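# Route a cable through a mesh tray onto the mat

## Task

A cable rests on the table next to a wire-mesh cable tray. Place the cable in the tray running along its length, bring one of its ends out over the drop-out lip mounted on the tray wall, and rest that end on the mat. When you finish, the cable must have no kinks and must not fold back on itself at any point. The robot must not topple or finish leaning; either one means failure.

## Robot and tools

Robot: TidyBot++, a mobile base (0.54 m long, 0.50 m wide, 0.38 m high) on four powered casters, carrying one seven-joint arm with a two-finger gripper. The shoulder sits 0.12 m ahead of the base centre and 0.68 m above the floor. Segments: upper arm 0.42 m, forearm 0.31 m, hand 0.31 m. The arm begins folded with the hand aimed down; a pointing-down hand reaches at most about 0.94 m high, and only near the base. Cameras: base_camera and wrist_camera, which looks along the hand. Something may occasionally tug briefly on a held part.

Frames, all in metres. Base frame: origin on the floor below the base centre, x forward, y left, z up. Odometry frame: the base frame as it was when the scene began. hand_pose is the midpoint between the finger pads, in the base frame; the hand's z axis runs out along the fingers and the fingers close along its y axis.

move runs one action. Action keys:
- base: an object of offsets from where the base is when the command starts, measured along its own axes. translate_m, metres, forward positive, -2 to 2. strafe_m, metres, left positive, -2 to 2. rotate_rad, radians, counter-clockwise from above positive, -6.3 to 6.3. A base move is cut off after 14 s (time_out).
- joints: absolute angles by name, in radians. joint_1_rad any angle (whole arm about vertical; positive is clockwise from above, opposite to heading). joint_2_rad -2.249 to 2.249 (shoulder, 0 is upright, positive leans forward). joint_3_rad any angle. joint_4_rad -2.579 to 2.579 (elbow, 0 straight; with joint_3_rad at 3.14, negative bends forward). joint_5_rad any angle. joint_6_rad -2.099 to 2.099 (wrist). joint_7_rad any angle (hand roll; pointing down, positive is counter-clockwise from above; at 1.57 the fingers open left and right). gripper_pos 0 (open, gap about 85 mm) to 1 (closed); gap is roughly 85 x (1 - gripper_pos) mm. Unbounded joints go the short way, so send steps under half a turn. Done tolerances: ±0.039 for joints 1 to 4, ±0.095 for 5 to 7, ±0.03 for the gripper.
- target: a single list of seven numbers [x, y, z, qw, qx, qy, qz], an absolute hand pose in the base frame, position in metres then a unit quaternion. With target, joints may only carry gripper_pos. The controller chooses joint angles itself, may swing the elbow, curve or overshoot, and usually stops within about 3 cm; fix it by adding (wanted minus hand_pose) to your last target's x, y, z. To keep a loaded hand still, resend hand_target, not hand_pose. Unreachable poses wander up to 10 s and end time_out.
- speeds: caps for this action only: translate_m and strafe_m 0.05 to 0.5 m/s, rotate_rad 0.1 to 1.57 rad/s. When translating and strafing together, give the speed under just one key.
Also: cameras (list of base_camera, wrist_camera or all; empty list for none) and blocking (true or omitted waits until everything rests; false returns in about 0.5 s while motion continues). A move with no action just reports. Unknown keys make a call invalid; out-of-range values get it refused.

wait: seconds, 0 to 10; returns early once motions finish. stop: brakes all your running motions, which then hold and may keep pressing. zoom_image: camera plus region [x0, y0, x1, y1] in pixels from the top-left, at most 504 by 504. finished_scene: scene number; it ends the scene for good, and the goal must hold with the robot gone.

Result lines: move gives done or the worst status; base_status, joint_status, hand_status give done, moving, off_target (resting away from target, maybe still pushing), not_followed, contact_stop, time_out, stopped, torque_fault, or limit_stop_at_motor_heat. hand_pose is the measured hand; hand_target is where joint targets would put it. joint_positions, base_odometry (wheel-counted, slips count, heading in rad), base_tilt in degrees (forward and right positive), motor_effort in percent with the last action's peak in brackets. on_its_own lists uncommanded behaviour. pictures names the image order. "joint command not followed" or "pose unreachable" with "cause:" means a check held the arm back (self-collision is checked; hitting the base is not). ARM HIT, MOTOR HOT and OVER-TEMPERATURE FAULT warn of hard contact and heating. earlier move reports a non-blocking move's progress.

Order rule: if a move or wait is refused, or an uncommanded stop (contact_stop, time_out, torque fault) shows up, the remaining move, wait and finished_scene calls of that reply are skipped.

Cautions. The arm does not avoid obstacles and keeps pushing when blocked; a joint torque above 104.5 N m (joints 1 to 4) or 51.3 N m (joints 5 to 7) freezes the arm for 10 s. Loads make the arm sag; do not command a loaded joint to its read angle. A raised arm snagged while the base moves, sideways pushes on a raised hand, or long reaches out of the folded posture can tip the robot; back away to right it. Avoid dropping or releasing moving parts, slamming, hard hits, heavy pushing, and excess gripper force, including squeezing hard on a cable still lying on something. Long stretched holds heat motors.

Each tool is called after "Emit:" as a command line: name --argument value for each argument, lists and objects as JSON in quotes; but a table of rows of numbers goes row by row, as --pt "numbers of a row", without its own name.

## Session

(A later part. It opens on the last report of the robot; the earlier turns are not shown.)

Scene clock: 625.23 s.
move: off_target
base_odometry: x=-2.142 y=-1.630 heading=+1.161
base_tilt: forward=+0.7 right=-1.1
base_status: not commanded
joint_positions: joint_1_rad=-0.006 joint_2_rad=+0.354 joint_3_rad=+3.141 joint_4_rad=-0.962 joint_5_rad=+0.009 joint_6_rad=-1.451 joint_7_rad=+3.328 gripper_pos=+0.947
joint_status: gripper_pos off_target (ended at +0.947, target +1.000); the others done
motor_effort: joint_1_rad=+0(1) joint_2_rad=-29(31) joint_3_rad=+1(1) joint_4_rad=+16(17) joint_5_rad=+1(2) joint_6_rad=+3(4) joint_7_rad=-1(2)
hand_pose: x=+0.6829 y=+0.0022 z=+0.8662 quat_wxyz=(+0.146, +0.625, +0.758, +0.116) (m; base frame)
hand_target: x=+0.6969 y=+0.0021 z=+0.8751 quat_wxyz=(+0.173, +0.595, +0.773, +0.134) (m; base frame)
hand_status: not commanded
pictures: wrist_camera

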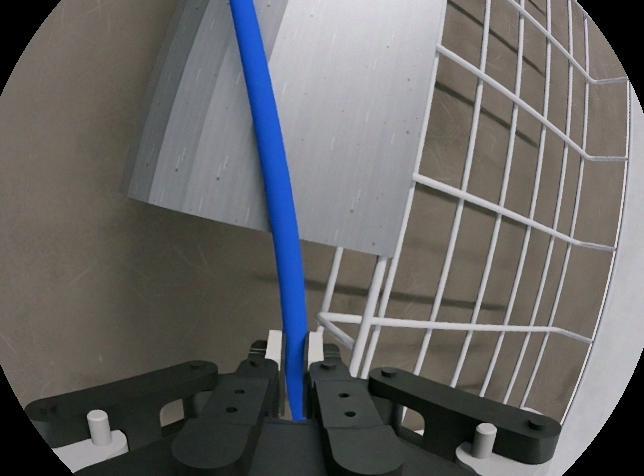

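Emit:
move --joints '{"joint_1_rad":0.0,"joint_2_rad":0.49,"joint_3_rad":3.14,"joint_4_rad":-0.51,"joint_5_rad":0,"joint_6_rad":-1.65,"joint_7_rad":3.4}' --cameras '["wrist_camera"]'

Emit:
move --joints '{"joint_1_rad":0.0,"joint_2_rad":0.62,"joint_3_rad":3.14,"joint_4_rad":-0.53,"joint_5_rad":0,"joint_6_rad":-1.36,"joint_7_rad":3.4}' --cameras '["wrist_camera"]'

Scene clock: 633.23 s.
move: done
base_odometry: x=-2.142 y=-1.630 heading=+1.161
base_tilt: forward=+0.7 right=-1.0
base_status: not commanded
joint_positions: joint_1_rad=-0.006 joint_2_rad=+0.491 joint_3_rad=+3.141 joint_4_rad=-0.521 joint_5_rad=+0.009 joint_6_rad=-1.580 joint_7_rad=+3.328 gripper_pos=+0.947
joint_status: all done
motor_effort: joint_1_rad=-1(2) joint_2_rad=-34(36) joint_3_rad=-1(2) joint_4_rad=+16(18) joint_5_rad=-1(2) joint_6_rad=+5(6) joint_7_rad=-1(2)
hand_pose: x=+0.7466 y=+0.0025 z=+0.9543 quat_wxyz=(+0.211, +0.613, +0.742, +0.171) (m; base frame)
hand_target: x=+0.7285 y=+0.0020 z=+0.9485 quat_wxyz=(+0.192, +0.591, +0.769, +0.149) (m; base frame)
hand_status: not commanded
pictures: wrist_camera

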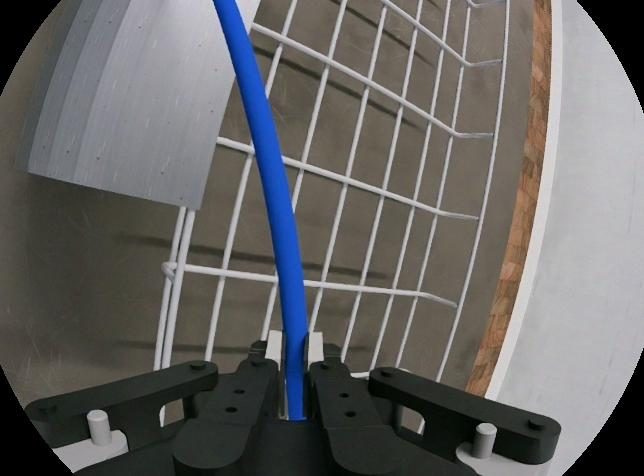

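Scene clock: 634.57 s.
move: done
base_odometry: x=-2.142 y=-1.630 heading=+1.161
base_tilt: forward=+0.7 right=-1.0
base_status: not commanded
joint_positions: joint_1_rad=-0.006 joint_2_rad=+0.643 joint_3_rad=+3.141 joint_4_rad=-0.525 joint_5_rad=+0.009 joint_6_rad=-1.430 joint_7_rad=+3.328 gripper_pos=+0.947
joint_status: all done
motor_effort: joint_1_rad=-1(2) joint_2_rad=-40(45) joint_3_rad=+0(1) joint_4_rad=+17(19) joint_5_rad=+0(1) joint_6_rad=+5(6) joint_7_rad=+0(2)
hand_pose: x=+0.8214 y=+0.0030 z=+0.8757 quat_wxyz=(+0.209, +0.613, +0.743, +0.169) (m; base frame)
hand_target: x=+0.8342 y=+0.0021 z=+0.9014 quat_wxyz=(+0.246, +0.580, +0.753, +0.190) (m; base frame)
hand_status: not commanded
pictures: wrist_camera

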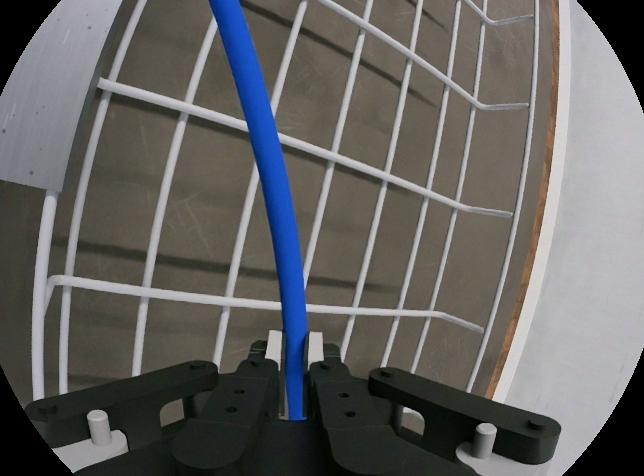

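Emit:
move --base '{"strafe_m":0.05}' --speeds '{"strafe_m":0.1}' --cameras '[]'

Emit:
move --joints '{"joint_1_rad":0.0,"joint_2_rad":0.70,"joint_3_rad":3.14,"joint_4_rad":-0.52,"joint_5_rad":0,"joint_6_rad":-1.36,"joint_7_rad":3.4}' --cameras '["wrist_camera"]'

Scene clock: 641.73 s.
move: done
base_odometry: x=-2.188 y=-1.610 heading=+1.161
base_tilt: forward=+0.8 right=-1.0
base_status: done
joint_positions: joint_1_rad=+0.000 joint_2_rad=+0.643 joint_3_rad=+3.141 joint_4_rad=-0.525 joint_5_rad=+0.009 joint_6_rad=-1.430 joint_7_rad=+3.328 gripper_pos=+0.947
joint_status: not commanded
motor_effort: joint_1_rad=-1(4) joint_2_rad=-40(41) joint_3_rad=+0(2) joint_4_rad=+17(17) joint_5_rad=+0(1) joint_6_rad=+5(6) joint_7_rad=+0(1)
hand_pose: x=+0.8215 y=-0.0010 z=+0.8757 quat_wxyz=(+0.210, +0.615, +0.741, +0.168) (m; base frame)
hand_target: x=+0.8342 y=+0.0021 z=+0.9014 quat_wxyz=(+0.246, +0.580, +0.753, +0.190) (m; base frame)
hand_status: not commanded
pictures: none
No camera images: "cameras" was empty.

Scene clock: 642.70 s.
move: done
base_odometry: x=-2.188 y=-1.610 heading=+1.161
base_tilt: forward=+0.8 right=-1.0
base_status: not commanded
joint_positions: joint_1_rad=+0.000 joint_2_rad=+0.711 joint_3_rad=+3.141 joint_4_rad=-0.520 joint_5_rad=+0.009 joint_6_rad=-1.430 joint_7_rad=+3.328 gripper_pos=+0.947
joint_status: all done
motor_effort: joint_1_rad=+0(2) joint_2_rad=-41(44) joint_3_rad=+0(1) joint_4_rad=+17(18) joint_5_rad=+1(2) joint_6_rad=+5(6) joint_7_rad=-1(2)
hand_pose: x=+0.8339 y=-0.0010 z=+0.8293 quat_wxyz=(+0.186, +0.620, +0.748, +0.149) (m; base frame)
hand_target: x=+0.8510 y=+0.0021 z=+0.8482 quat_wxyz=(+0.219, +0.586, +0.762, +0.170) (m; base frame)
hand_status: not commanded
pictures: wrist_camera

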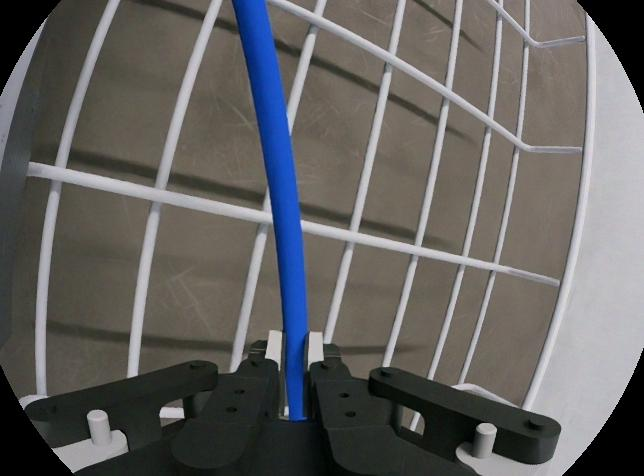

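Emit:
move --joints '{"joint_2_rad":0.72,"joint_4_rad":-0.55}' --cameras '[]'

Emit:
move --joints '{"gripper_pos":0.65}' --cameras '["wrist_camera"]'

Emit:
move --joints '{"joint_2_rad":0.55,"joint_4_rad":-0.54,"joint_6_rad":-1.5}' --cameras '[]'

Emit:
move --joints '{"joint_1_rad":0.0,"joint_2_rad":0.3,"joint_3_rad":3.14,"joint_4_rad":-0.75,"joint_5_rad":0,"joint_6_rad":-1.7,"joint_7_rad":3.1}' --cameras '["wrist_camera"]'

Emit:
move --base '{"strafe_m":0.27}' --joints '{"joint_2_rad":0.1,"joint_4_rad":-0.95,"joint_6_rad":-1.7}' --cameras '["wrist_camera"]'

Scene clock: 648.87 s.
move: done
base_odometry: x=-2.188 y=-1.610 heading=+1.161
base_tilt: forward=+0.8 right=-1.0
base_status: not commanded
joint_positions: joint_1_rad=+0.000 joint_2_rad=+0.720 joint_3_rad=+3.141 joint_4_rad=-0.536 joint_5_rad=+0.009 joint_6_rad=-1.430 joint_7_rad=+3.328 gripper_pos=+0.947
joint_status: all done
motor_effort: joint_1_rad=+0(1) joint_2_rad=-42(42) joint_3_rad=+0(0) joint_4_rad=+16(17) joint_5_rad=+1(1) joint_6_rad=+4(5) joint_7_rad=+0(1)
hand_pose: x=+0.8324 y=-0.0010 z=+0.8161 quat_wxyz=(+0.177, +0.622, +0.750, +0.141) (m; base frame)
hand_target: x=+0.8491 y=+0.0021 z=+0.8198 quat_wxyz=(+0.200, +0.590, +0.767, +0.155) (m; base frame)
hand_status: not commanded
pictures: none
No camera images: "cameras" was empty.

Scene clock: 649.60 s.
move: done
base_odometry: x=-2.188 y=-1.610 heading=+1.161
base_tilt: forward=+0.7 right=-1.0
base_status: not commanded
joint_positions: joint_1_rad=+0.000 joint_2_rad=+0.720 joint_3_rad=+3.141 joint_4_rad=-0.536 joint_5_rad=+0.009 joint_6_rad=-1.430 joint_7_rad=+3.328 gripper_pos=+0.650
joint_status: all done
motor_effort: joint_1_rad=-1(1) joint_2_rad=-42(42) joint_3_rad=+0(1) joint_4_rad=+17(17) joint_5_rad=+0(1) joint_6_rad=+4(5) joint_7_rad=+0(1)
hand_pose: x=+0.8324 y=-0.0010 z=+0.8160 quat_wxyz=(+0.177, +0.622, +0.750, +0.141) (m; base frame)
hand_target: x=+0.8491 y=+0.0021 z=+0.8198 quat_wxyz=(+0.200, +0.590, +0.767, +0.155) (m; base frame)
hand_status: not commanded
pictures: wrist_camera

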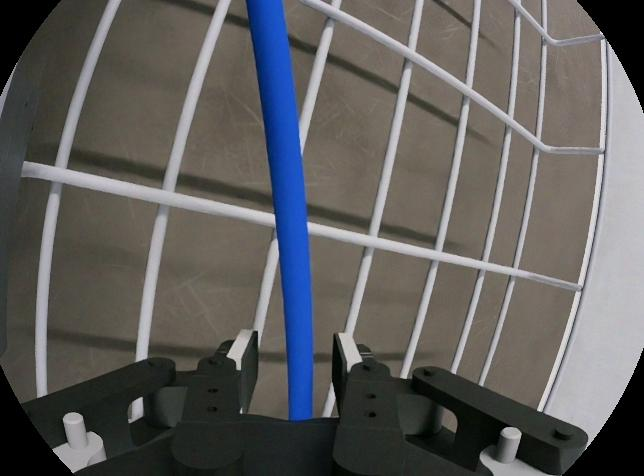

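Scene clock: 651.03 s.
move: done
base_odometry: x=-2.188 y=-1.610 heading=+1.161
base_tilt: forward=+0.8 right=-1.0
base_status: not commanded
joint_positions: joint_1_rad=+0.000 joint_2_rad=+0.558 joint_3_rad=+3.141 joint_4_rad=-0.532 joint_5_rad=+0.009 joint_6_rad=-1.442 joint_7_rad=+3.328 gripper_pos=+0.650
joint_status: all done
motor_effort: joint_1_rad=-1(1) joint_2_rad=-37(46) joint_3_rad=+0(1) joint_4_rad=+16(18) joint_5_rad=+0(1) joint_6_rad=+6(6) joint_7_rad=-1(2)
hand_pose: x=+0.7987 y=-0.0010 z=+0.9285 quat_wxyz=(+0.233, +0.609, +0.734, +0.188) (m; base frame)
hand_target: x=+0.7808 y=+0.0020 z=+0.9208 quat_wxyz=(+0.215, +0.587, +0.763, +0.167) (m; base frame)
hand_status: not commanded
pictures: none
No camera images: "cameras" was empty.

Scene clock: 652.63 s.
move: done
base_odometry: x=-2.188 y=-1.610 heading=+1.161
base_tilt: forward=+0.7 right=-1.0
base_status: not commanded
joint_positions: joint_1_rad=+0.000 joint_2_rad=+0.306 joint_3_rad=+3.141 joint_4_rad=-0.731 joint_5_rad=+0.009 joint_6_rad=-1.625 joint_7_rad=+3.179 gripper_pos=+0.650
joint_status: all done
motor_effort: joint_1_rad=-1(2) joint_2_rad=-27(39) joint_3_rad=+0(1) joint_4_rad=+15(18) joint_5_rad=+0(2) joint_6_rad=+5(6) joint_7_rad=-1(1)
hand_pose: x=+0.6599 y=-0.0011 z=+0.9671 quat_wxyz=(+0.174, +0.674, +0.699, +0.162) (m; base frame)
hand_target: x=+0.6348 y=+0.0020 z=+0.9525 quat_wxyz=(+0.134, +0.707, +0.680, +0.141) (m; base frame)
hand_status: not commanded
pictures: wrist_camera

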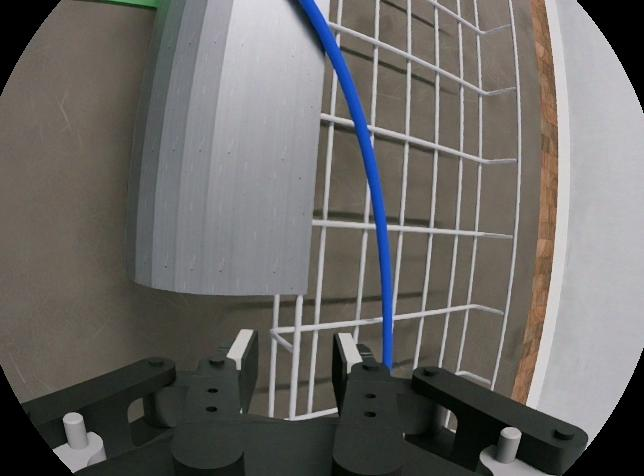

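Scene clock: 654.40 s.
move: done
base_odometry: x=-2.436 y=-1.502 heading=+1.162
base_tilt: forward=+0.7 right=-1.0
base_status: done
joint_positions: joint_1_rad=-0.001 joint_2_rad=+0.107 joint_3_rad=+3.139 joint_4_rad=-0.931 joint_5_rad=+0.009 joint_6_rad=-1.629 joint_7_rad=+3.179 gripper_pos=+0.650
joint_status: all done
motor_effort: joint_1_rad=-1(4) joint_2_rad=-20(30) joint_3_rad=+0(2) joint_4_rad=+15(17) joint_5_rad=+1(2) joint_6_rad=+4(5) joint_7_rad=+0(1)
hand_pose: x=+0.5771 y=+0.0000 z=+0.9828 quat_wxyz=(+0.172, +0.674, +0.700, +0.160) (m; base frame)
hand_target: x=+0.5525 y=+0.0020 z=+0.9691 quat_wxyz=(+0.134, +0.707, +0.680, +0.141) (m; base frame)
hand_status: not commanded
pictures: wrist_camera

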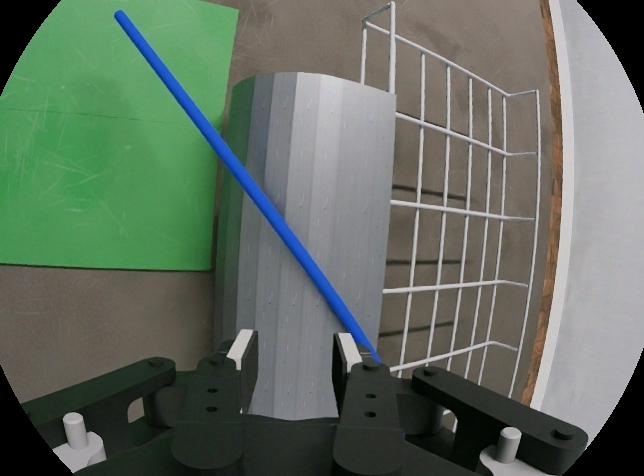

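Emit:
zoom_image --camera "wrist_camera" --region '[60, 0, 400, 250]'

Scaled by 1.482.

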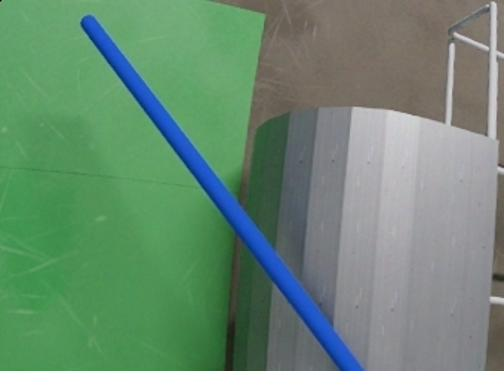

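Emit:
move --base '{"strafe_m":0.17}' --joints '{"joint_1_rad":0,"joint_2_rad":0.22,"joint_3_rad":3.14,"joint_4_rad":-0.83,"joint_5_rad":0.0,"joint_6_rad":-1.95,"joint_7_rad":3.75,"gripper_pos":0.4}' --cameras '["wrist_camera"]'

Scene clock: 671.83 s.
move: done
base_odometry: x=-2.592 y=-1.435 heading=+1.162
base_tilt: forward=+0.7 right=-1.1
base_status: done
joint_positions: joint_1_rad=-0.003 joint_2_rad=+0.221 joint_3_rad=+3.139 joint_4_rad=-0.835 joint_5_rad=+0.009 joint_6_rad=-1.875 joint_7_rad=+3.674 gripper_pos=+0.400
joint_status: all done
motor_effort: joint_1_rad=-1(3) joint_2_rad=-23(25) joint_3_rad=+0(2) joint_4_rad=+15(16) joint_5_rad=+0(2) joint_6_rad=+2(5) joint_7_rad=+0(1)
hand_pose: x=+0.5500 y=+0.0009 z=+0.9429 quat_wxyz=(+0.093, +0.492, +0.864, +0.049) (m; base frame)
hand_target: x=+0.5274 y=+0.0019 z=+0.9407 quat_wxyz=(+0.063, +0.461, +0.885, +0.033) (m; base frame)
hand_status: not commanded
pictures: wrist_camera

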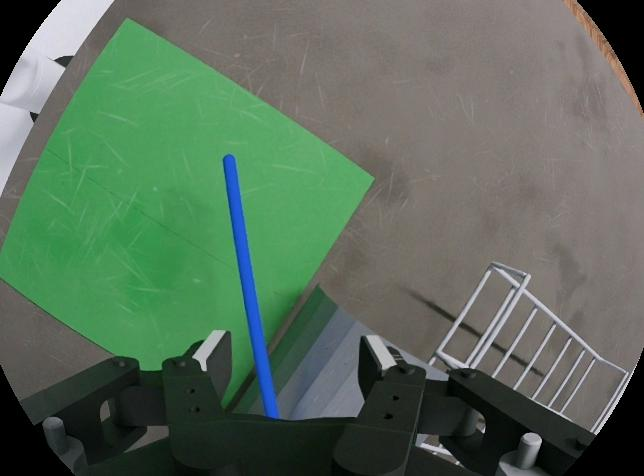

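Emit:
move --joints '{"joint_1_rad":0,"joint_2_rad":0.17,"joint_3_rad":3.14,"joint_4_rad":-1.12,"joint_5_rad":0.0,"joint_6_rad":-1.72,"joint_7_rad":3.8,"gripper_pos":0.4}' --cameras '["wrist_camera"]'

Scene clock: 676.97 s.
move: done
base_odometry: x=-2.592 y=-1.435 heading=+1.162
base_tilt: forward=+0.6 right=-1.0
base_status: not commanded
joint_positions: joint_1_rad=-0.003 joint_2_rad=+0.196 joint_3_rad=+3.139 joint_4_rad=-1.102 joint_5_rad=+0.009 joint_6_rad=-1.792 joint_7_rad=+3.719 gripper_pos=+0.400
joint_status: all done
motor_effort: joint_1_rad=-1(2) joint_2_rad=-22(24) joint_3_rad=+0(1) joint_4_rad=+15(16) joint_5_rad=+0(2) joint_6_rad=+1(2) joint_7_rad=-1(2)
hand_pose: x=+0.5197 y=+0.0007 z=+0.8681 quat_wxyz=(+0.024, +0.475, +0.880, +0.008) (m; base frame)
hand_target: x=+0.5330 y=+0.0020 z=+0.8750 quat_wxyz=(+0.059, +0.439, +0.896, +0.029) (m; base frame)
hand_status: not commanded
pictures: wrist_camera

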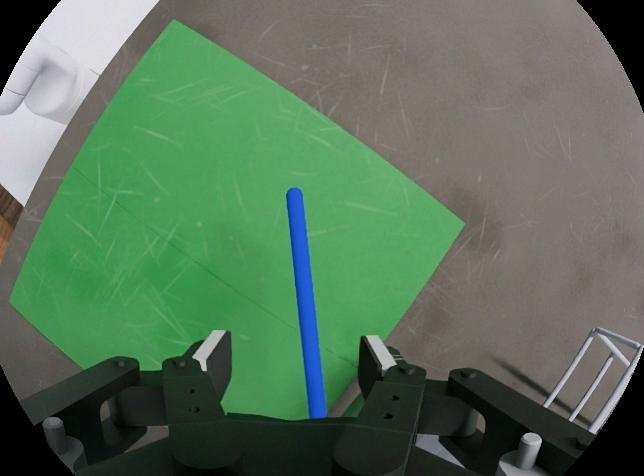

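Emit:
move --joints '{"joint_1_rad":0,"joint_2_rad":0.15,"joint_3_rad":3.14,"joint_4_rad":-1.34,"joint_5_rad":0.0,"joint_6_rad":-1.55,"joint_7_rad":3.8,"gripper_pos":0.4}' --cameras '["wrist_camera"]'

Emit:
move --joints '{"gripper_pos":1.0}' --cameras '["wrist_camera"]'

Scene clock: 681.50 s.
move: done
base_odometry: x=-2.592 y=-1.435 heading=+1.162
base_tilt: forward=+0.7 right=-1.1
base_status: not commanded
joint_positions: joint_1_rad=-0.003 joint_2_rad=+0.176 joint_3_rad=+3.139 joint_4_rad=-1.323 joint_5_rad=+0.009 joint_6_rad=-1.628 joint_7_rad=+3.720 gripper_pos=+0.400
joint_status: all done
motor_effort: joint_1_rad=-1(2) joint_2_rad=-22(24) joint_3_rad=+0(1) joint_4_rad=+15(17) joint_5_rad=+0(2) joint_6_rad=+0(2) joint_7_rad=-1(2)
hand_pose: x=+0.5110 y=+0.0006 z=+0.8075 quat_wxyz=(+0.009, +0.474, +0.881, +0.000) (m; base frame)
hand_target: x=+0.5268 y=+0.0020 z=+0.8135 quat_wxyz=(+0.045, +0.439, +0.897, +0.023) (m; base frame)
hand_status: not commanded
pictures: wrist_camera

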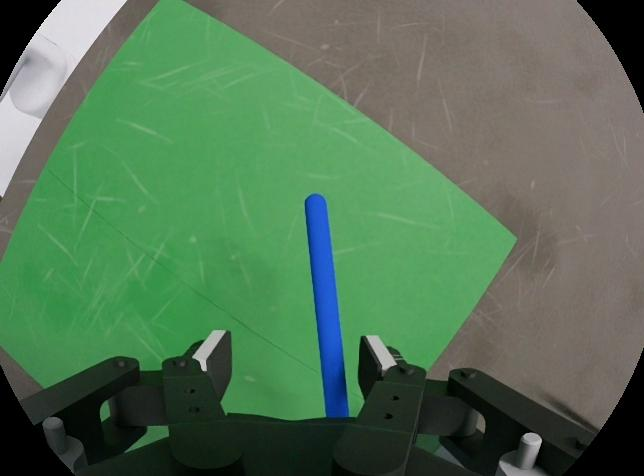

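Scene clock: 682.37 s.
move: off_target
base_odometry: x=-2.592 y=-1.435 heading=+1.162
base_tilt: forward=+0.7 right=-1.1
base_status: not commanded
joint_positions: joint_1_rad=-0.003 joint_2_rad=+0.176 joint_3_rad=+3.139 joint_4_rad=-1.323 joint_5_rad=+0.009 joint_6_rad=-1.625 joint_7_rad=+3.721 gripper_pos=+0.957
joint_status: gripper_pos off_target (ended at +0.957, target +1.000)
motor_effort: joint_1_rad=+0(1) joint_2_rad=-22(22) joint_3_rad=+0(0) joint_4_rad=+15(16) joint_5_rad=+0(1) joint_6_rad=+1(1) joint_7_rad=-1(1)
hand_pose: x=+0.5119 y=+0.0006 z=+0.8077 quat_wxyz=(+0.010, +0.473, +0.881, +0.001) (m; base frame)
hand_target: x=+0.5268 y=+0.0020 z=+0.8135 quat_wxyz=(+0.045, +0.439, +0.897, +0.023) (m; base frame)
hand_status: not commanded
pictures: wrist_camera

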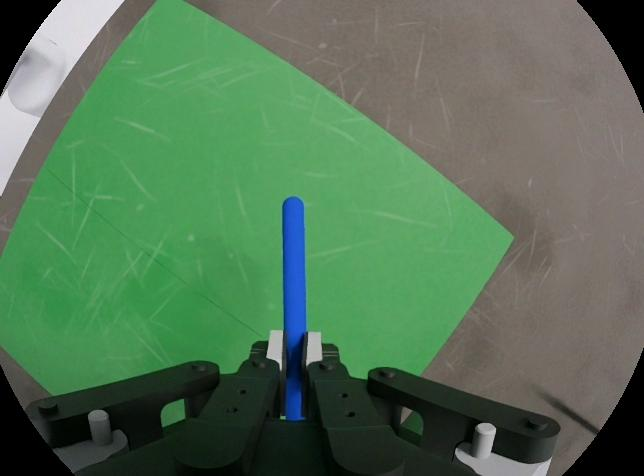

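Emit:
move --joints '{"joint_1_rad":-0.05,"joint_2_rad":-0.08,"joint_3_rad":3.14,"joint_4_rad":-1.66,"joint_5_rad":0.0,"joint_6_rad":-1.5,"joint_7_rad":3.8}' --cameras '["wrist_camera"]'

Emit:
move --joints '{"joint_1_rad":-0.05,"joint_2_rad":-0.08,"joint_3_rad":3.14,"joint_4_rad":-1.79,"joint_5_rad":0.0,"joint_6_rad":-1.36,"joint_7_rad":3.8}' --cameras '["wrist_camera"]'

Scene clock: 692.60 s.
move: done
base_odometry: x=-2.592 y=-1.435 heading=+1.162
base_tilt: forward=+0.7 right=-1.0
base_status: not commanded
joint_positions: joint_1_rad=-0.026 joint_2_rad=-0.062 joint_3_rad=+3.139 joint_4_rad=-1.640 joint_5_rad=+0.009 joint_6_rad=-1.575 joint_7_rad=+3.721 gripper_pos=+0.957
joint_status: all done
motor_effort: joint_1_rad=-1(2) joint_2_rad=-13(23) joint_3_rad=+0(1) joint_4_rad=+15(16) joint_5_rad=+0(1) joint_6_rad=+0(1) joint_7_rad=+1(2)
hand_pose: x=+0.4036 y=+0.0067 z=+0.7883 quat_wxyz=(-0.002, +0.463, +0.886, -0.007) (m; base frame)
hand_target: x=+0.4184 y=+0.0168 z=+0.7876 quat_wxyz=(+0.027, +0.417, +0.908, +0.014) (m; base frame)
hand_status: not commanded
pictures: wrist_camera

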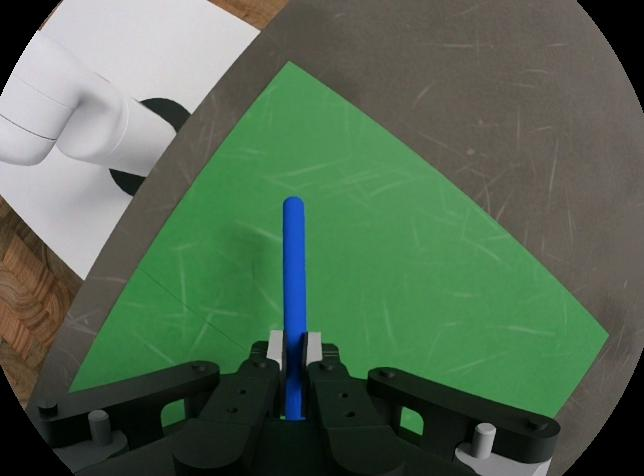

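Scene clock: 693.60 s.
move: done
base_odometry: x=-2.592 y=-1.435 heading=+1.162
base_tilt: forward=+0.6 right=-1.1
base_status: not commanded
joint_positions: joint_1_rad=-0.027 joint_2_rad=-0.064 joint_3_rad=+3.139 joint_4_rad=-1.765 joint_5_rad=+0.009 joint_6_rad=-1.438 joint_7_rad=+3.721 gripper_pos=+0.957
joint_status: all done
motor_effort: joint_1_rad=-1(2) joint_2_rad=-12(14) joint_3_rad=+0(1) joint_4_rad=+14(15) joint_5_rad=-1(1) joint_6_rad=+1(1) joint_7_rad=-1(1)
hand_pose: x=+0.4045 y=+0.0069 z=+0.7497 quat_wxyz=(+0.004, +0.462, +0.887, -0.003) (m; base frame)
hand_target: x=+0.4185 y=+0.0168 z=+0.7471 quat_wxyz=(+0.032, +0.417, +0.908, +0.017) (m; base frame)
hand_status: not commanded
pictures: wrist_camera

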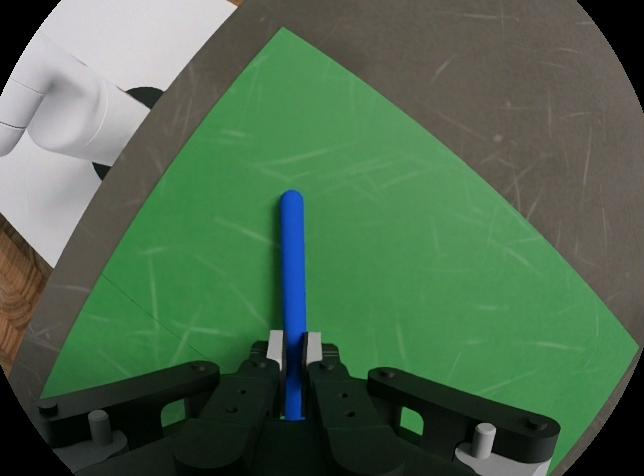

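Emit:
move --joints '{"joint_4_rad":-1.84,"joint_6_rad":-1.31}' --cameras '[]'

Emit:
move --joints '{"gripper_pos":0.8}' --cameras '["wrist_camera"]'

Emit:
move --joints '{"joint_4_rad":-1.7,"joint_6_rad":-1.45,"gripper_pos":0.6}' --cameras '["wrist_camera"]'

Emit:
move --joints '{"joint_1_rad":0.0,"joint_2_rad":0.1,"joint_3_rad":3.14,"joint_4_rad":-0.95,"joint_5_rad":0,"joint_6_rad":-1.7,"joint_7_rad":3.2}' --base '{"strafe_m":-0.12}' --cameras '["wrist_camera"]'

Scene clock: 700.63 s.
move: done
base_odometry: x=-2.592 y=-1.435 heading=+1.162
base_tilt: forward=+0.7 right=-1.0
base_status: not commanded
joint_positions: joint_1_rad=-0.027 joint_2_rad=-0.085 joint_3_rad=+3.139 joint_4_rad=-1.801 joint_5_rad=+0.009 joint_6_rad=-1.390 joint_7_rad=+3.722 gripper_pos=+0.957
joint_status: all done
motor_effort: joint_1_rad=-2(2) joint_2_rad=-8(12) joint_3_rad=-1(2) joint_4_rad=+12(14) joint_5_rad=-1(3) joint_6_rad=+2(3) joint_7_rad=-1(1)
hand_pose: x=+0.4052 y=+0.0069 z=+0.7446 quat_wxyz=(+0.018, +0.461, +0.887, +0.005) (m; base frame)
hand_target: x=+0.4159 y=+0.0167 z=+0.7316 quat_wxyz=(+0.032, +0.417, +0.908, +0.017) (m; base frame)
hand_status: not commanded
pictures: none
No camera images: "cameras" was empty.

Scene clock: 701.30 s.
move: done
base_odometry: x=-2.592 y=-1.435 heading=+1.162
base_tilt: forward=+0.7 right=-1.0
base_status: not commanded
joint_positions: joint_1_rad=-0.030 joint_2_rad=-0.081 joint_3_rad=+3.139 joint_4_rad=-1.823 joint_5_rad=+0.009 joint_6_rad=-1.382 joint_7_rad=+3.722 gripper_pos=+0.800
joint_status: all done
motor_effort: joint_1_rad=-1(2) joint_2_rad=-10(13) joint_3_rad=+0(1) joint_4_rad=+12(16) joint_5_rad=-1(2) joint_6_rad=+1(2) joint_7_rad=-1(1)
hand_pose: x=+0.4003 y=+0.0076 z=+0.7365 quat_wxyz=(+0.010, +0.460, +0.888, +0.000) (m; base frame)
hand_target: x=+0.4159 y=+0.0167 z=+0.7316 quat_wxyz=(+0.032, +0.417, +0.908, +0.017) (m; base frame)
hand_status: not commanded
pictures: wrist_camera

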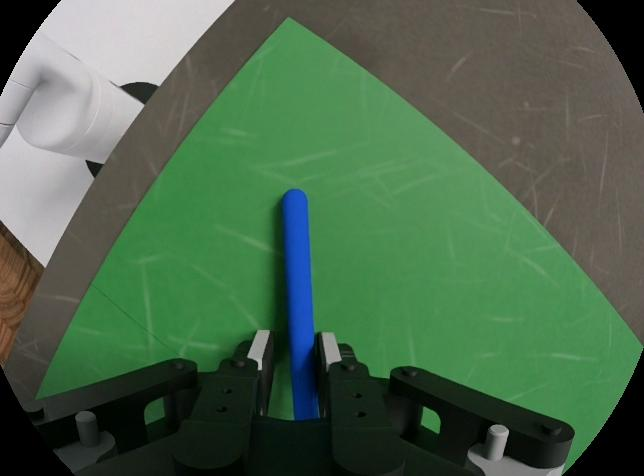

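Scene clock: 702.33 s.
move: done
base_odometry: x=-2.592 y=-1.435 heading=+1.162
base_tilt: forward=+0.7 right=-1.2
base_status: not commanded
joint_positions: joint_1_rad=-0.030 joint_2_rad=-0.080 joint_3_rad=+3.139 joint_4_rad=-1.702 joint_5_rad=+0.009 joint_6_rad=-1.394 joint_7_rad=+3.722 gripper_pos=+0.600
joint_status: all done
motor_effort: joint_1_rad=-1(1) joint_2_rad=-13(14) joint_3_rad=+0(1) joint_4_rad=+16(17) joint_5_rad=+1(1) joint_6_rad=+2(2) joint_7_rad=-1(1)
hand_pose: x=+0.4381 y=+0.0088 z=+0.7765 quat_wxyz=(+0.057, +0.459, +0.886, +0.027) (m; base frame)
hand_target: x=+0.4211 y=+0.0170 z=+0.7753 quat_wxyz=(+0.032, +0.417, +0.908, +0.017) (m; base frame)
hand_status: not commanded
pictures: wrist_camera

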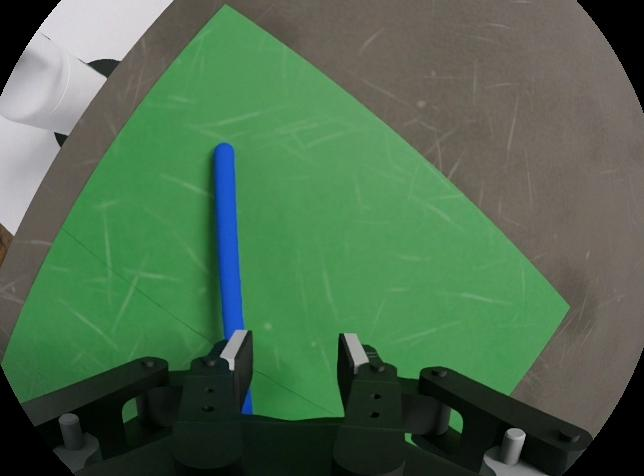

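Scene clock: 704.63 s.
move: done
base_odometry: x=-2.482 y=-1.482 heading=+1.162
base_tilt: forward=+0.8 right=-1.0
base_status: done
joint_positions: joint_1_rad=-0.023 joint_2_rad=+0.089 joint_3_rad=+3.139 joint_4_rad=-0.956 joint_5_rad=+0.009 joint_6_rad=-1.625 joint_7_rad=+3.282 gripper_pos=+0.600
joint_status: all done
motor_effort: joint_1_rad=+0(3) joint_2_rad=-19(20) joint_3_rad=+0(2) joint_4_rad=+15(18) joint_5_rad=-1(2) joint_6_rad=+4(5) joint_7_rad=+0(2)
hand_pose: x=+0.5696 y=+0.0098 z=+0.9812 quat_wxyz=(+0.177, +0.629, +0.741, +0.152) (m; base frame)
hand_target: x=+0.5525 y=+0.0020 z=+0.9691 quat_wxyz=(+0.141, +0.673, +0.714, +0.134) (m; base frame)
hand_status: not commanded
pictures: wrist_camera

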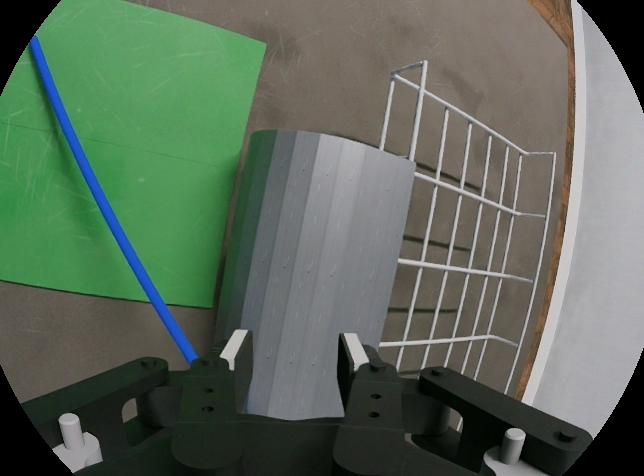

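Emit:
move --base '{"strafe_m":-0.3}' --joints '{"joint_2_rad":0.25,"joint_4_rad":-0.8,"joint_6_rad":-1.7,"joint_7_rad":3.1}' --cameras '["wrist_camera"]'

Scene clock: 708.67 s.
move: done
base_odometry: x=-2.206 y=-1.602 heading=+1.162
base_tilt: forward=+0.7 right=-1.0
base_status: done
joint_positions: joint_1_rad=-0.007 joint_2_rad=+0.258 joint_3_rad=+3.140 joint_4_rad=-0.805 joint_5_rad=+0.009 joint_6_rad=-1.629 joint_7_rad=+3.180 gripper_pos=+0.600
joint_status: all done
motor_effort: joint_1_rad=-1(3) joint_2_rad=-25(30) joint_3_rad=+0(2) joint_4_rad=+15(16) joint_5_rad=+1(1) joint_6_rad=+4(6) joint_7_rad=+0(1)
hand_pose: x=+0.6363 y=+0.0030 z=+0.9610 quat_wxyz=(+0.163, +0.674, +0.705, +0.152) (m; base frame)
hand_target: x=+0.6146 y=+0.0020 z=+0.9582 quat_wxyz=(+0.134, +0.707, +0.680, +0.141) (m; base frame)
hand_status: not commanded
pictures: wrist_camera

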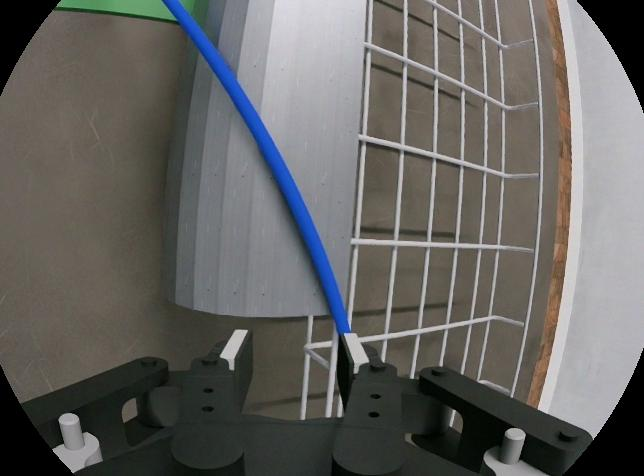

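Emit:
move --base '{"strafe_m":-0.06}' --joints '{"joint_1_rad":0.0,"joint_2_rad":0.42,"joint_3_rad":3.14,"joint_4_rad":-0.8,"joint_5_rad":0,"joint_6_rad":-1.47,"joint_7_rad":3.3,"gripper_pos":0.4}' --cameras '["wrist_camera"]'

Scene clock: 716.10 s.
move: done
base_odometry: x=-2.151 y=-1.626 heading=+1.162
base_tilt: forward=+0.8 right=-0.9
base_status: done
joint_positions: joint_1_rad=+0.000 joint_2_rad=+0.438 joint_3_rad=+3.140 joint_4_rad=-0.800 joint_5_rad=+0.009 joint_6_rad=-1.536 joint_7_rad=+3.231 gripper_pos=+0.400
joint_status: all done
motor_effort: joint_1_rad=-1(4) joint_2_rad=-32(38) joint_3_rad=+0(2) joint_4_rad=+17(18) joint_5_rad=+0(2) joint_6_rad=+3(5) joint_7_rad=-1(1)
hand_pose: x=+0.7064 y=-0.0007 z=+0.8751 quat_wxyz=(+0.138, +0.663, +0.726, +0.120) (m; base frame)
hand_target: x=+0.7216 y=+0.0021 z=+0.8939 quat_wxyz=(+0.170, +0.632, +0.742, +0.146) (m; base frame)
hand_status: not commanded
pictures: wrist_camera

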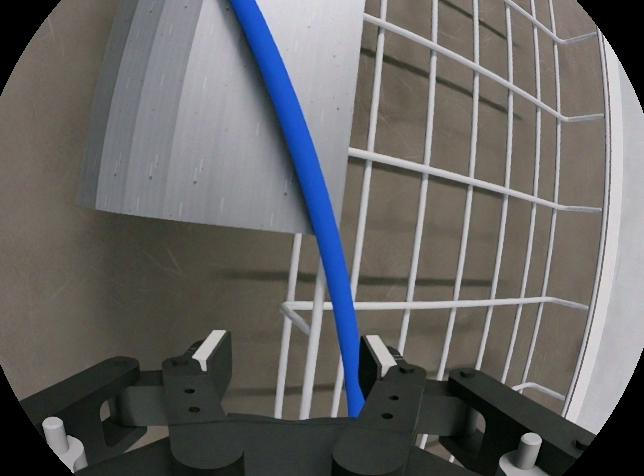

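Emit:
move --joints '{"joint_1_rad":0.0,"joint_2_rad":0.47,"joint_3_rad":3.14,"joint_4_rad":-0.79,"joint_5_rad":0,"joint_6_rad":-1.39,"joint_7_rad":3.3,"gripper_pos":0.4}' --cameras '["wrist_camera"]'

Emit:
move --joints '{"gripper_pos":1.0}' --cameras '["wrist_camera"]'

Scene clock: 721.87 s.
move: done
base_odometry: x=-2.151 y=-1.626 heading=+1.162
base_tilt: forward=+0.8 right=-1.0
base_status: not commanded
joint_positions: joint_1_rad=+0.000 joint_2_rad=+0.475 joint_3_rad=+3.140 joint_4_rad=-0.792 joint_5_rad=+0.009 joint_6_rad=-1.461 joint_7_rad=+3.231 gripper_pos=+0.400
joint_status: all done
motor_effort: joint_1_rad=-1(3) joint_2_rad=-34(35) joint_3_rad=+0(1) joint_4_rad=+17(17) joint_5_rad=+0(1) joint_6_rad=+4(5) joint_7_rad=+1(2)
hand_pose: x=+0.7367 y=-0.0007 z=+0.8652 quat_wxyz=(+0.155, +0.660, +0.722, +0.136) (m; base frame)
hand_target: x=+0.7558 y=+0.0021 z=+0.8787 quat_wxyz=(+0.185, +0.629, +0.738, +0.158) (m; base frame)
hand_status: not commanded
pictures: wrist_camera

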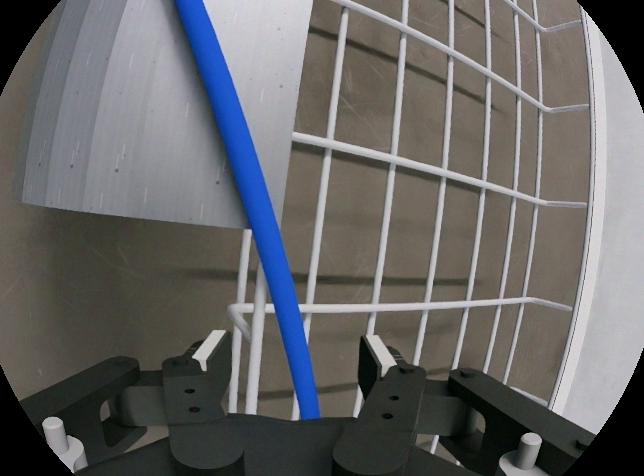

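Scene clock: 722.73 s.
move: done
base_odometry: x=-2.151 y=-1.626 heading=+1.161
base_tilt: forward=+0.6 right=-1.0
base_status: not commanded
joint_positions: joint_1_rad=+0.001 joint_2_rad=+0.463 joint_3_rad=+3.141 joint_4_rad=-0.812 joint_5_rad=+0.009 joint_6_rad=-1.491 joint_7_rad=+3.231 gripper_pos=+0.985
joint_status: all done
motor_effort: joint_1_rad=-4(4) joint_2_rad=-29(34) joint_3_rad=-2(3) joint_4_rad=+23(26) joint_5_rad=-2(3) joint_6_rad=+18(22) joint_7_rad=+1(2)
hand_pose: x=+0.7218 y=-0.0019 z=+0.8602 quat_wxyz=(+0.141, +0.664, +0.724, +0.123) (m; base frame)
hand_target: x=+0.7558 y=+0.0021 z=+0.8787 quat_wxyz=(+0.185, +0.629, +0.738, +0.158) (m; base frame)
hand_status: not commanded
pictures: wrist_camera

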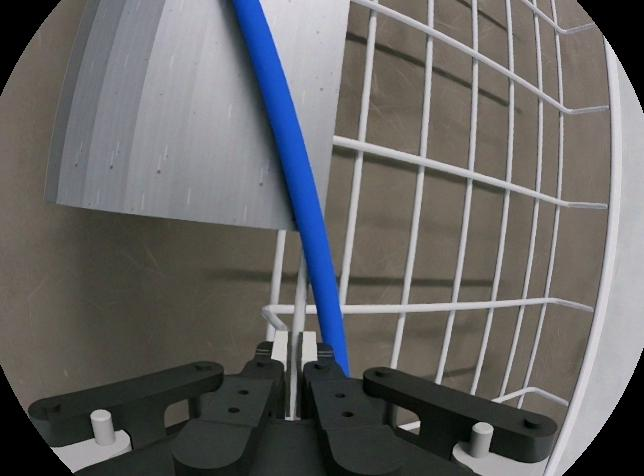

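Emit:
move --joints '{"gripper_pos":0.4}' --cameras '[]'

Emit:
move --joints '{"joint_2_rad":0.50,"joint_4_rad":-0.69,"joint_6_rad":-1.42,"gripper_pos":0.58}' --cameras '["wrist_camera"]'

Scene clock: 727.37 s.
move: done
base_odometry: x=-2.151 y=-1.626 heading=+1.162
base_tilt: forward=+0.8 right=-1.0
base_status: not commanded
joint_positions: joint_1_rad=+0.000 joint_2_rad=+0.474 joint_3_rad=+3.140 joint_4_rad=-0.793 joint_5_rad=+0.009 joint_6_rad=-1.438 joint_7_rad=+3.231 gripper_pos=+0.400
joint_status: all done
motor_effort: joint_1_rad=-1(4) joint_2_rad=-34(35) joint_3_rad=+0(2) joint_4_rad=+17(23) joint_5_rad=+0(3) joint_6_rad=+4(18) joint_7_rad=-1(1)
hand_pose: x=+0.7426 y=-0.0011 z=+0.8680 quat_wxyz=(+0.163, +0.659, +0.721, +0.143) (m; base frame)
hand_target: x=+0.7558 y=+0.0021 z=+0.8787 quat_wxyz=(+0.185, +0.629, +0.738, +0.158) (m; base frame)
hand_status: not commanded
pictures: none
No camera images: "cameras" was empty.

Scene clock: 728.30 s.
move: done
base_odometry: x=-2.151 y=-1.626 heading=+1.162
base_tilt: forward=+0.7 right=-0.9
base_status: not commanded
joint_positions: joint_1_rad=+0.000 joint_2_rad=+0.499 joint_3_rad=+3.140 joint_4_rad=-0.690 joint_5_rad=+0.009 joint_6_rad=-1.441 joint_7_rad=+3.231 gripper_pos=+0.580
joint_status: all done
motor_effort: joint_1_rad=+0(2) joint_2_rad=-35(37) joint_3_rad=+0(1) joint_4_rad=+17(22) joint_5_rad=+0(1) joint_6_rad=+4(15) joint_7_rad=+0(1)
hand_pose: x=+0.7644 y=-0.0011 z=+0.8967 quat_wxyz=(+0.189, +0.653, +0.714, +0.167) (m; base frame)
hand_target: x=+0.7703 y=+0.0021 z=+0.8996 quat_wxyz=(+0.199, +0.626, +0.734, +0.171) (m; base frame)
hand_status: not commanded
pictures: wrist_camera

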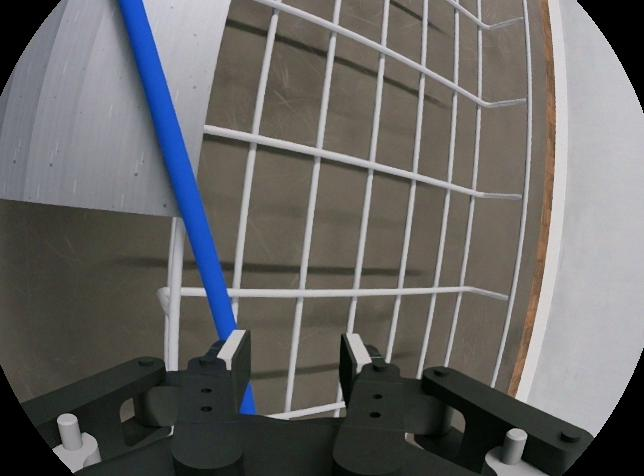

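Emit:
move --joints '{"joint_2_rad":0.51,"joint_4_rad":-0.81,"joint_6_rad":-1.29,"gripper_pos":0.55}' --cameras '["wrist_camera"]'

Scene clock: 733.57 s.
move: done
base_odometry: x=-2.151 y=-1.626 heading=+1.162
base_tilt: forward=+0.7 right=-1.1
base_status: not commanded
joint_positions: joint_1_rad=+0.000 joint_2_rad=+0.503 joint_3_rad=+3.140 joint_4_rad=-0.784 joint_5_rad=+0.009 joint_6_rad=-1.357 joint_7_rad=+3.231 gripper_pos=+0.550
joint_status: all done
motor_effort: joint_1_rad=-1(1) joint_2_rad=-34(36) joint_3_rad=+0(0) joint_4_rad=+16(17) joint_5_rad=+0(1) joint_6_rad=+4(5) joint_7_rad=+0(1)
hand_pose: x=+0.7721 y=-0.0010 z=+0.8648 quat_wxyz=(+0.184, +0.654, +0.715, +0.163) (m; base frame)
hand_target: x=+0.7867 y=+0.0021 z=+0.8587 quat_wxyz=(+0.199, +0.626, +0.734, +0.171) (m; base frame)
hand_status: not commanded
pictures: wrist_camera

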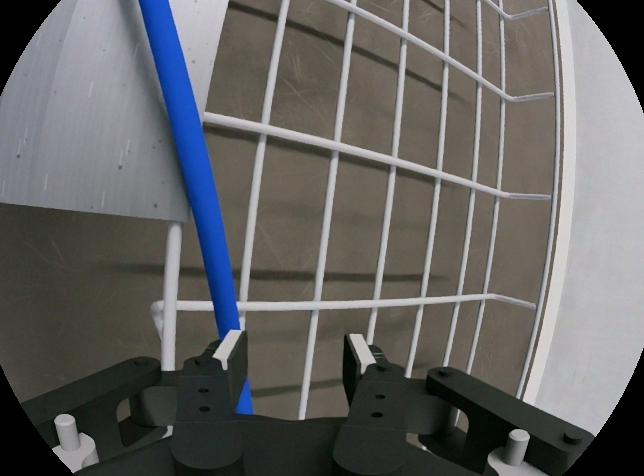

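Emit:
move --joints '{"joint_2_rad":0.47,"joint_4_rad":-0.70,"joint_6_rad":-1.4,"gripper_pos":0.55}' --cameras '[]'

Emit:
move --joints '{"joint_2_rad":0.50,"joint_4_rad":-0.85,"joint_6_rad":-1.33}' --cameras '["wrist_camera"]'

Scene clock: 738.57 s.
move: done
base_odometry: x=-2.151 y=-1.626 heading=+1.162
base_tilt: forward=+0.7 right=-1.0
base_status: not commanded
joint_positions: joint_1_rad=+0.000 joint_2_rad=+0.489 joint_3_rad=+3.140 joint_4_rad=-0.702 joint_5_rad=+0.009 joint_6_rad=-1.362 joint_7_rad=+3.231 gripper_pos=+0.550
joint_status: all done
motor_effort: joint_1_rad=-1(1) joint_2_rad=-34(38) joint_3_rad=+0(0) joint_4_rad=+17(18) joint_5_rad=+0(1) joint_6_rad=+5(6) joint_7_rad=+0(1)
hand_pose: x=+0.7816 y=-0.0010 z=+0.9113 quat_wxyz=(+0.217, +0.646, +0.706, +0.193) (m; base frame)
hand_target: x=+0.7674 y=+0.0021 z=+0.9178 quat_wxyz=(+0.214, +0.622, +0.730, +0.183) (m; base frame)
hand_status: not commanded
pictures: none
No camera images: "cameras" was empty.

Scene clock: 739.63 s.
move: done
base_odometry: x=-2.151 y=-1.626 heading=+1.162
base_tilt: forward=+0.7 right=-0.9
base_status: not commanded
joint_positions: joint_1_rad=+0.000 joint_2_rad=+0.502 joint_3_rad=+3.140 joint_4_rad=-0.821 joint_5_rad=+0.009 joint_6_rad=-1.353 joint_7_rad=+3.231 gripper_pos=+0.550
joint_status: all done
motor_effort: joint_1_rad=-1(1) joint_2_rad=-35(36) joint_3_rad=+0(0) joint_4_rad=+16(18) joint_5_rad=+0(1) joint_6_rad=+2(6) joint_7_rad=-1(2)
hand_pose: x=+0.7660 y=-0.0010 z=+0.8493 quat_wxyz=(+0.173, +0.656, +0.718, +0.152) (m; base frame)
hand_target: x=+0.7661 y=+0.0021 z=+0.8412 quat_wxyz=(+0.174, +0.631, +0.741, +0.149) (m; base frame)
hand_status: not commanded
pictures: wrist_camera

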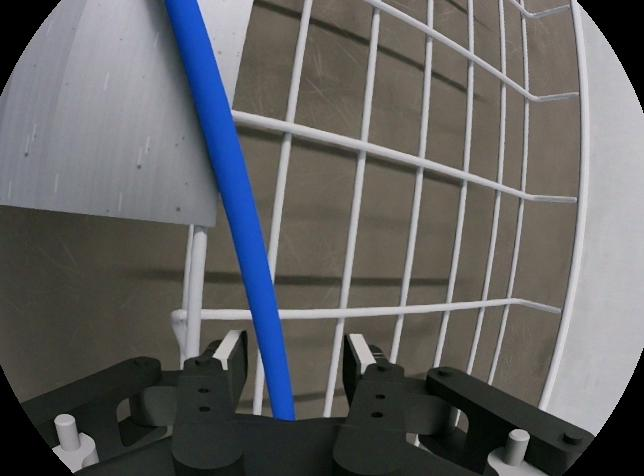

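Emit:
move --joints '{"joint_2_rad":0.515,"joint_4_rad":-0.88,"joint_6_rad":-1.3}' --cameras '[]'

Emit:
move --joints '{"gripper_pos":1.0}' --cameras '["wrist_camera"]'

Scene clock: 743.60 s.
move: done
base_odometry: x=-2.151 y=-1.626 heading=+1.162
base_tilt: forward=+0.7 right=-1.0
base_status: not commanded
joint_positions: joint_1_rad=+0.000 joint_2_rad=+0.504 joint_3_rad=+3.140 joint_4_rad=-0.841 joint_5_rad=+0.009 joint_6_rad=-1.328 joint_7_rad=+3.231 gripper_pos=+0.550
joint_status: all done
motor_effort: joint_1_rad=-1(1) joint_2_rad=-34(35) joint_3_rad=+0(0) joint_4_rad=+12(15) joint_5_rad=+0(1) joint_6_rad=-1(2) joint_7_rad=-2(2)
hand_pose: x=+0.7691 y=-0.0010 z=+0.8429 quat_wxyz=(+0.174, +0.656, +0.718, +0.153) (m; base frame)
hand_target: x=+0.7702 y=+0.0021 z=+0.8222 quat_wxyz=(+0.168, +0.632, +0.742, +0.144) (m; base frame)
hand_status: not commanded
pictures: none
No camera images: "cameras" was empty.

Scene clock: 744.40 s.
move: off_target
base_odometry: x=-2.151 y=-1.626 heading=+1.162
base_tilt: forward=+0.7 right=-1.0
base_status: not commanded
joint_positions: joint_1_rad=+0.000 joint_2_rad=+0.505 joint_3_rad=+3.140 joint_4_rad=-0.855 joint_5_rad=+0.009 joint_6_rad=-1.328 joint_7_rad=+3.231 gripper_pos=+0.924
joint_status: gripper_pos off_target (ended at +0.924, target +1.000)
motor_effort: joint_1_rad=+0(1) joint_2_rad=-32(34) joint_3_rad=+0(0) joint_4_rad=+16(16) joint_5_rad=+0(1) joint_6_rad=+5(5) joint_7_rad=-1(2)
hand_pose: x=+0.7663 y=-0.0010 z=+0.8357 quat_wxyz=(+0.169, +0.657, +0.719, +0.148) (m; base frame)
hand_target: x=+0.7702 y=+0.0021 z=+0.8222 quat_wxyz=(+0.168, +0.632, +0.742, +0.144) (m; base frame)
hand_status: not commanded
pictures: wrist_camera

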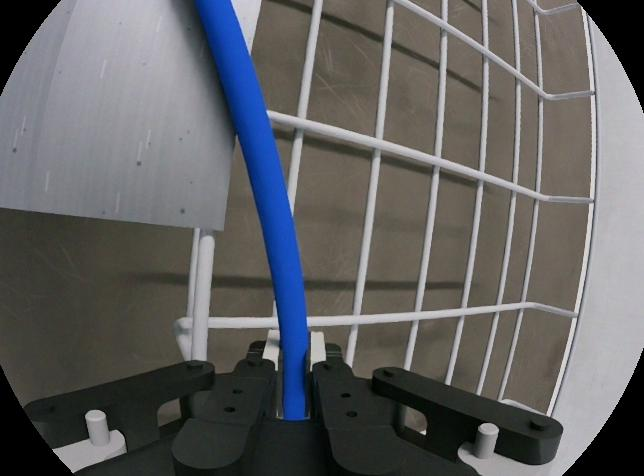

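Emit:
move --joints '{"joint_2_rad":0.53,"joint_4_rad":-0.68,"joint_6_rad":-1.33}' --cameras '[]'

Emit:
move --base '{"strafe_m":0.08}' --speeds '{"strafe_m":0.1}' --joints '{"joint_2_rad":0.62,"joint_4_rad":-0.58,"joint_6_rad":-1.33}' --cameras '["wrist_camera"]'

Emit:
move --joints '{"joint_2_rad":0.70,"joint_4_rad":-0.57,"joint_6_rad":-1.33}' --cameras '["wrist_camera"]'

Scene clock: 750.77 s.
move: done
base_odometry: x=-2.151 y=-1.626 heading=+1.162
base_tilt: forward=+0.8 right=-1.0
base_status: not commanded
joint_positions: joint_1_rad=+0.000 joint_2_rad=+0.540 joint_3_rad=+3.140 joint_4_rad=-0.686 joint_5_rad=+0.009 joint_6_rad=-1.328 joint_7_rad=+3.231 gripper_pos=+0.924
joint_status: all done
motor_effort: joint_1_rad=-1(1) joint_2_rad=-38(40) joint_3_rad=+0(1) joint_4_rad=+18(19) joint_5_rad=+0(1) joint_6_rad=+6(6) joint_7_rad=-1(2)
hand_pose: x=+0.8037 y=-0.0010 z=+0.8898 quat_wxyz=(+0.216, +0.646, +0.706, +0.192) (m; base frame)
hand_target: x=+0.8020 y=+0.0021 z=+0.8992 quat_wxyz=(+0.225, +0.619, +0.727, +0.193) (m; base frame)
hand_status: not commanded
pictures: none
No camera images: "cameras" was empty.

Scene clock: 752.13 s.
move: done
base_odometry: x=-2.224 y=-1.594 heading=+1.162
base_tilt: forward=+0.7 right=-0.9
base_status: done
joint_positions: joint_1_rad=+0.002 joint_2_rad=+0.632 joint_3_rad=+3.140 joint_4_rad=-0.586 joint_5_rad=+0.009 joint_6_rad=-1.328 joint_7_rad=+3.231 gripper_pos=+0.924
joint_status: all done
motor_effort: joint_1_rad=-1(5) joint_2_rad=-40(43) joint_3_rad=+0(2) joint_4_rad=+18(19) joint_5_rad=+0(2) joint_6_rad=+6(6) joint_7_rad=+0(1)
hand_pose: x=+0.8371 y=-0.0019 z=+0.8725 quat_wxyz=(+0.220, +0.645, +0.705, +0.195) (m; base frame)
hand_target: x=+0.8352 y=+0.0021 z=+0.8833 quat_wxyz=(+0.229, +0.618, +0.726, +0.196) (m; base frame)
hand_status: not commanded
pictures: wrist_camera

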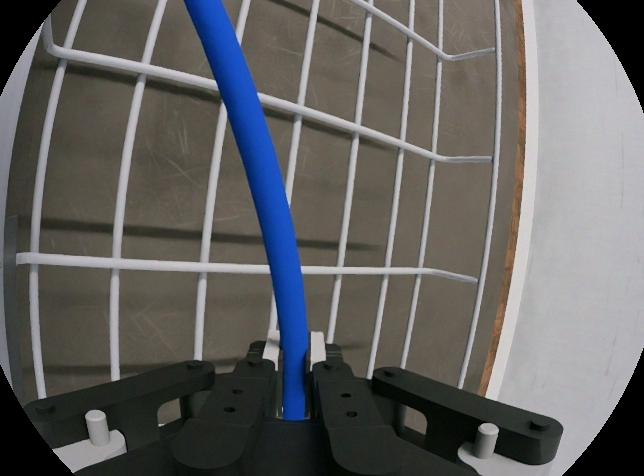

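Scene clock: 753.13 s.
move: done
base_odometry: x=-2.224 y=-1.594 heading=+1.162
base_tilt: forward=+0.7 right=-1.0
base_status: not commanded
joint_positions: joint_1_rad=+0.002 joint_2_rad=+0.714 joint_3_rad=+3.140 joint_4_rad=-0.572 joint_5_rad=+0.009 joint_6_rad=-1.328 joint_7_rad=+3.231 gripper_pos=+0.924
joint_status: all done
motor_effort: joint_1_rad=+0(1) joint_2_rad=-42(45) joint_3_rad=+0(0) joint_4_rad=+18(19) joint_5_rad=+0(1) joint_6_rad=+5(6) joint_7_rad=-2(2)
hand_pose: x=+0.8529 y=-0.0020 z=+0.8188 quat_wxyz=(+0.195, +0.652, +0.712, +0.173) (m; base frame)
hand_target: x=+0.8508 y=+0.0021 z=+0.8300 quat_wxyz=(+0.203, +0.625, +0.733, +0.174) (m; base frame)
hand_status: not commanded
pictures: wrist_camera

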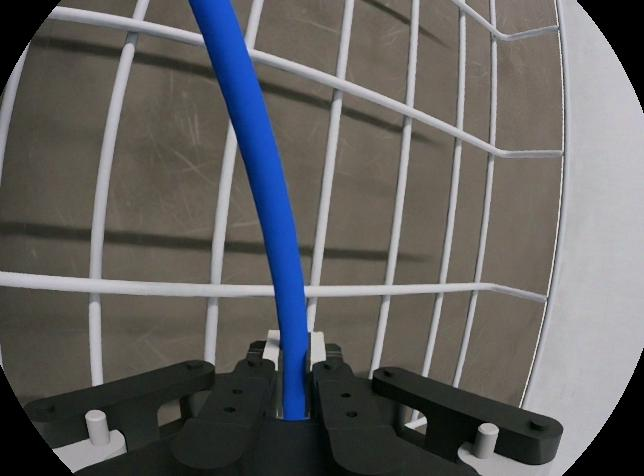

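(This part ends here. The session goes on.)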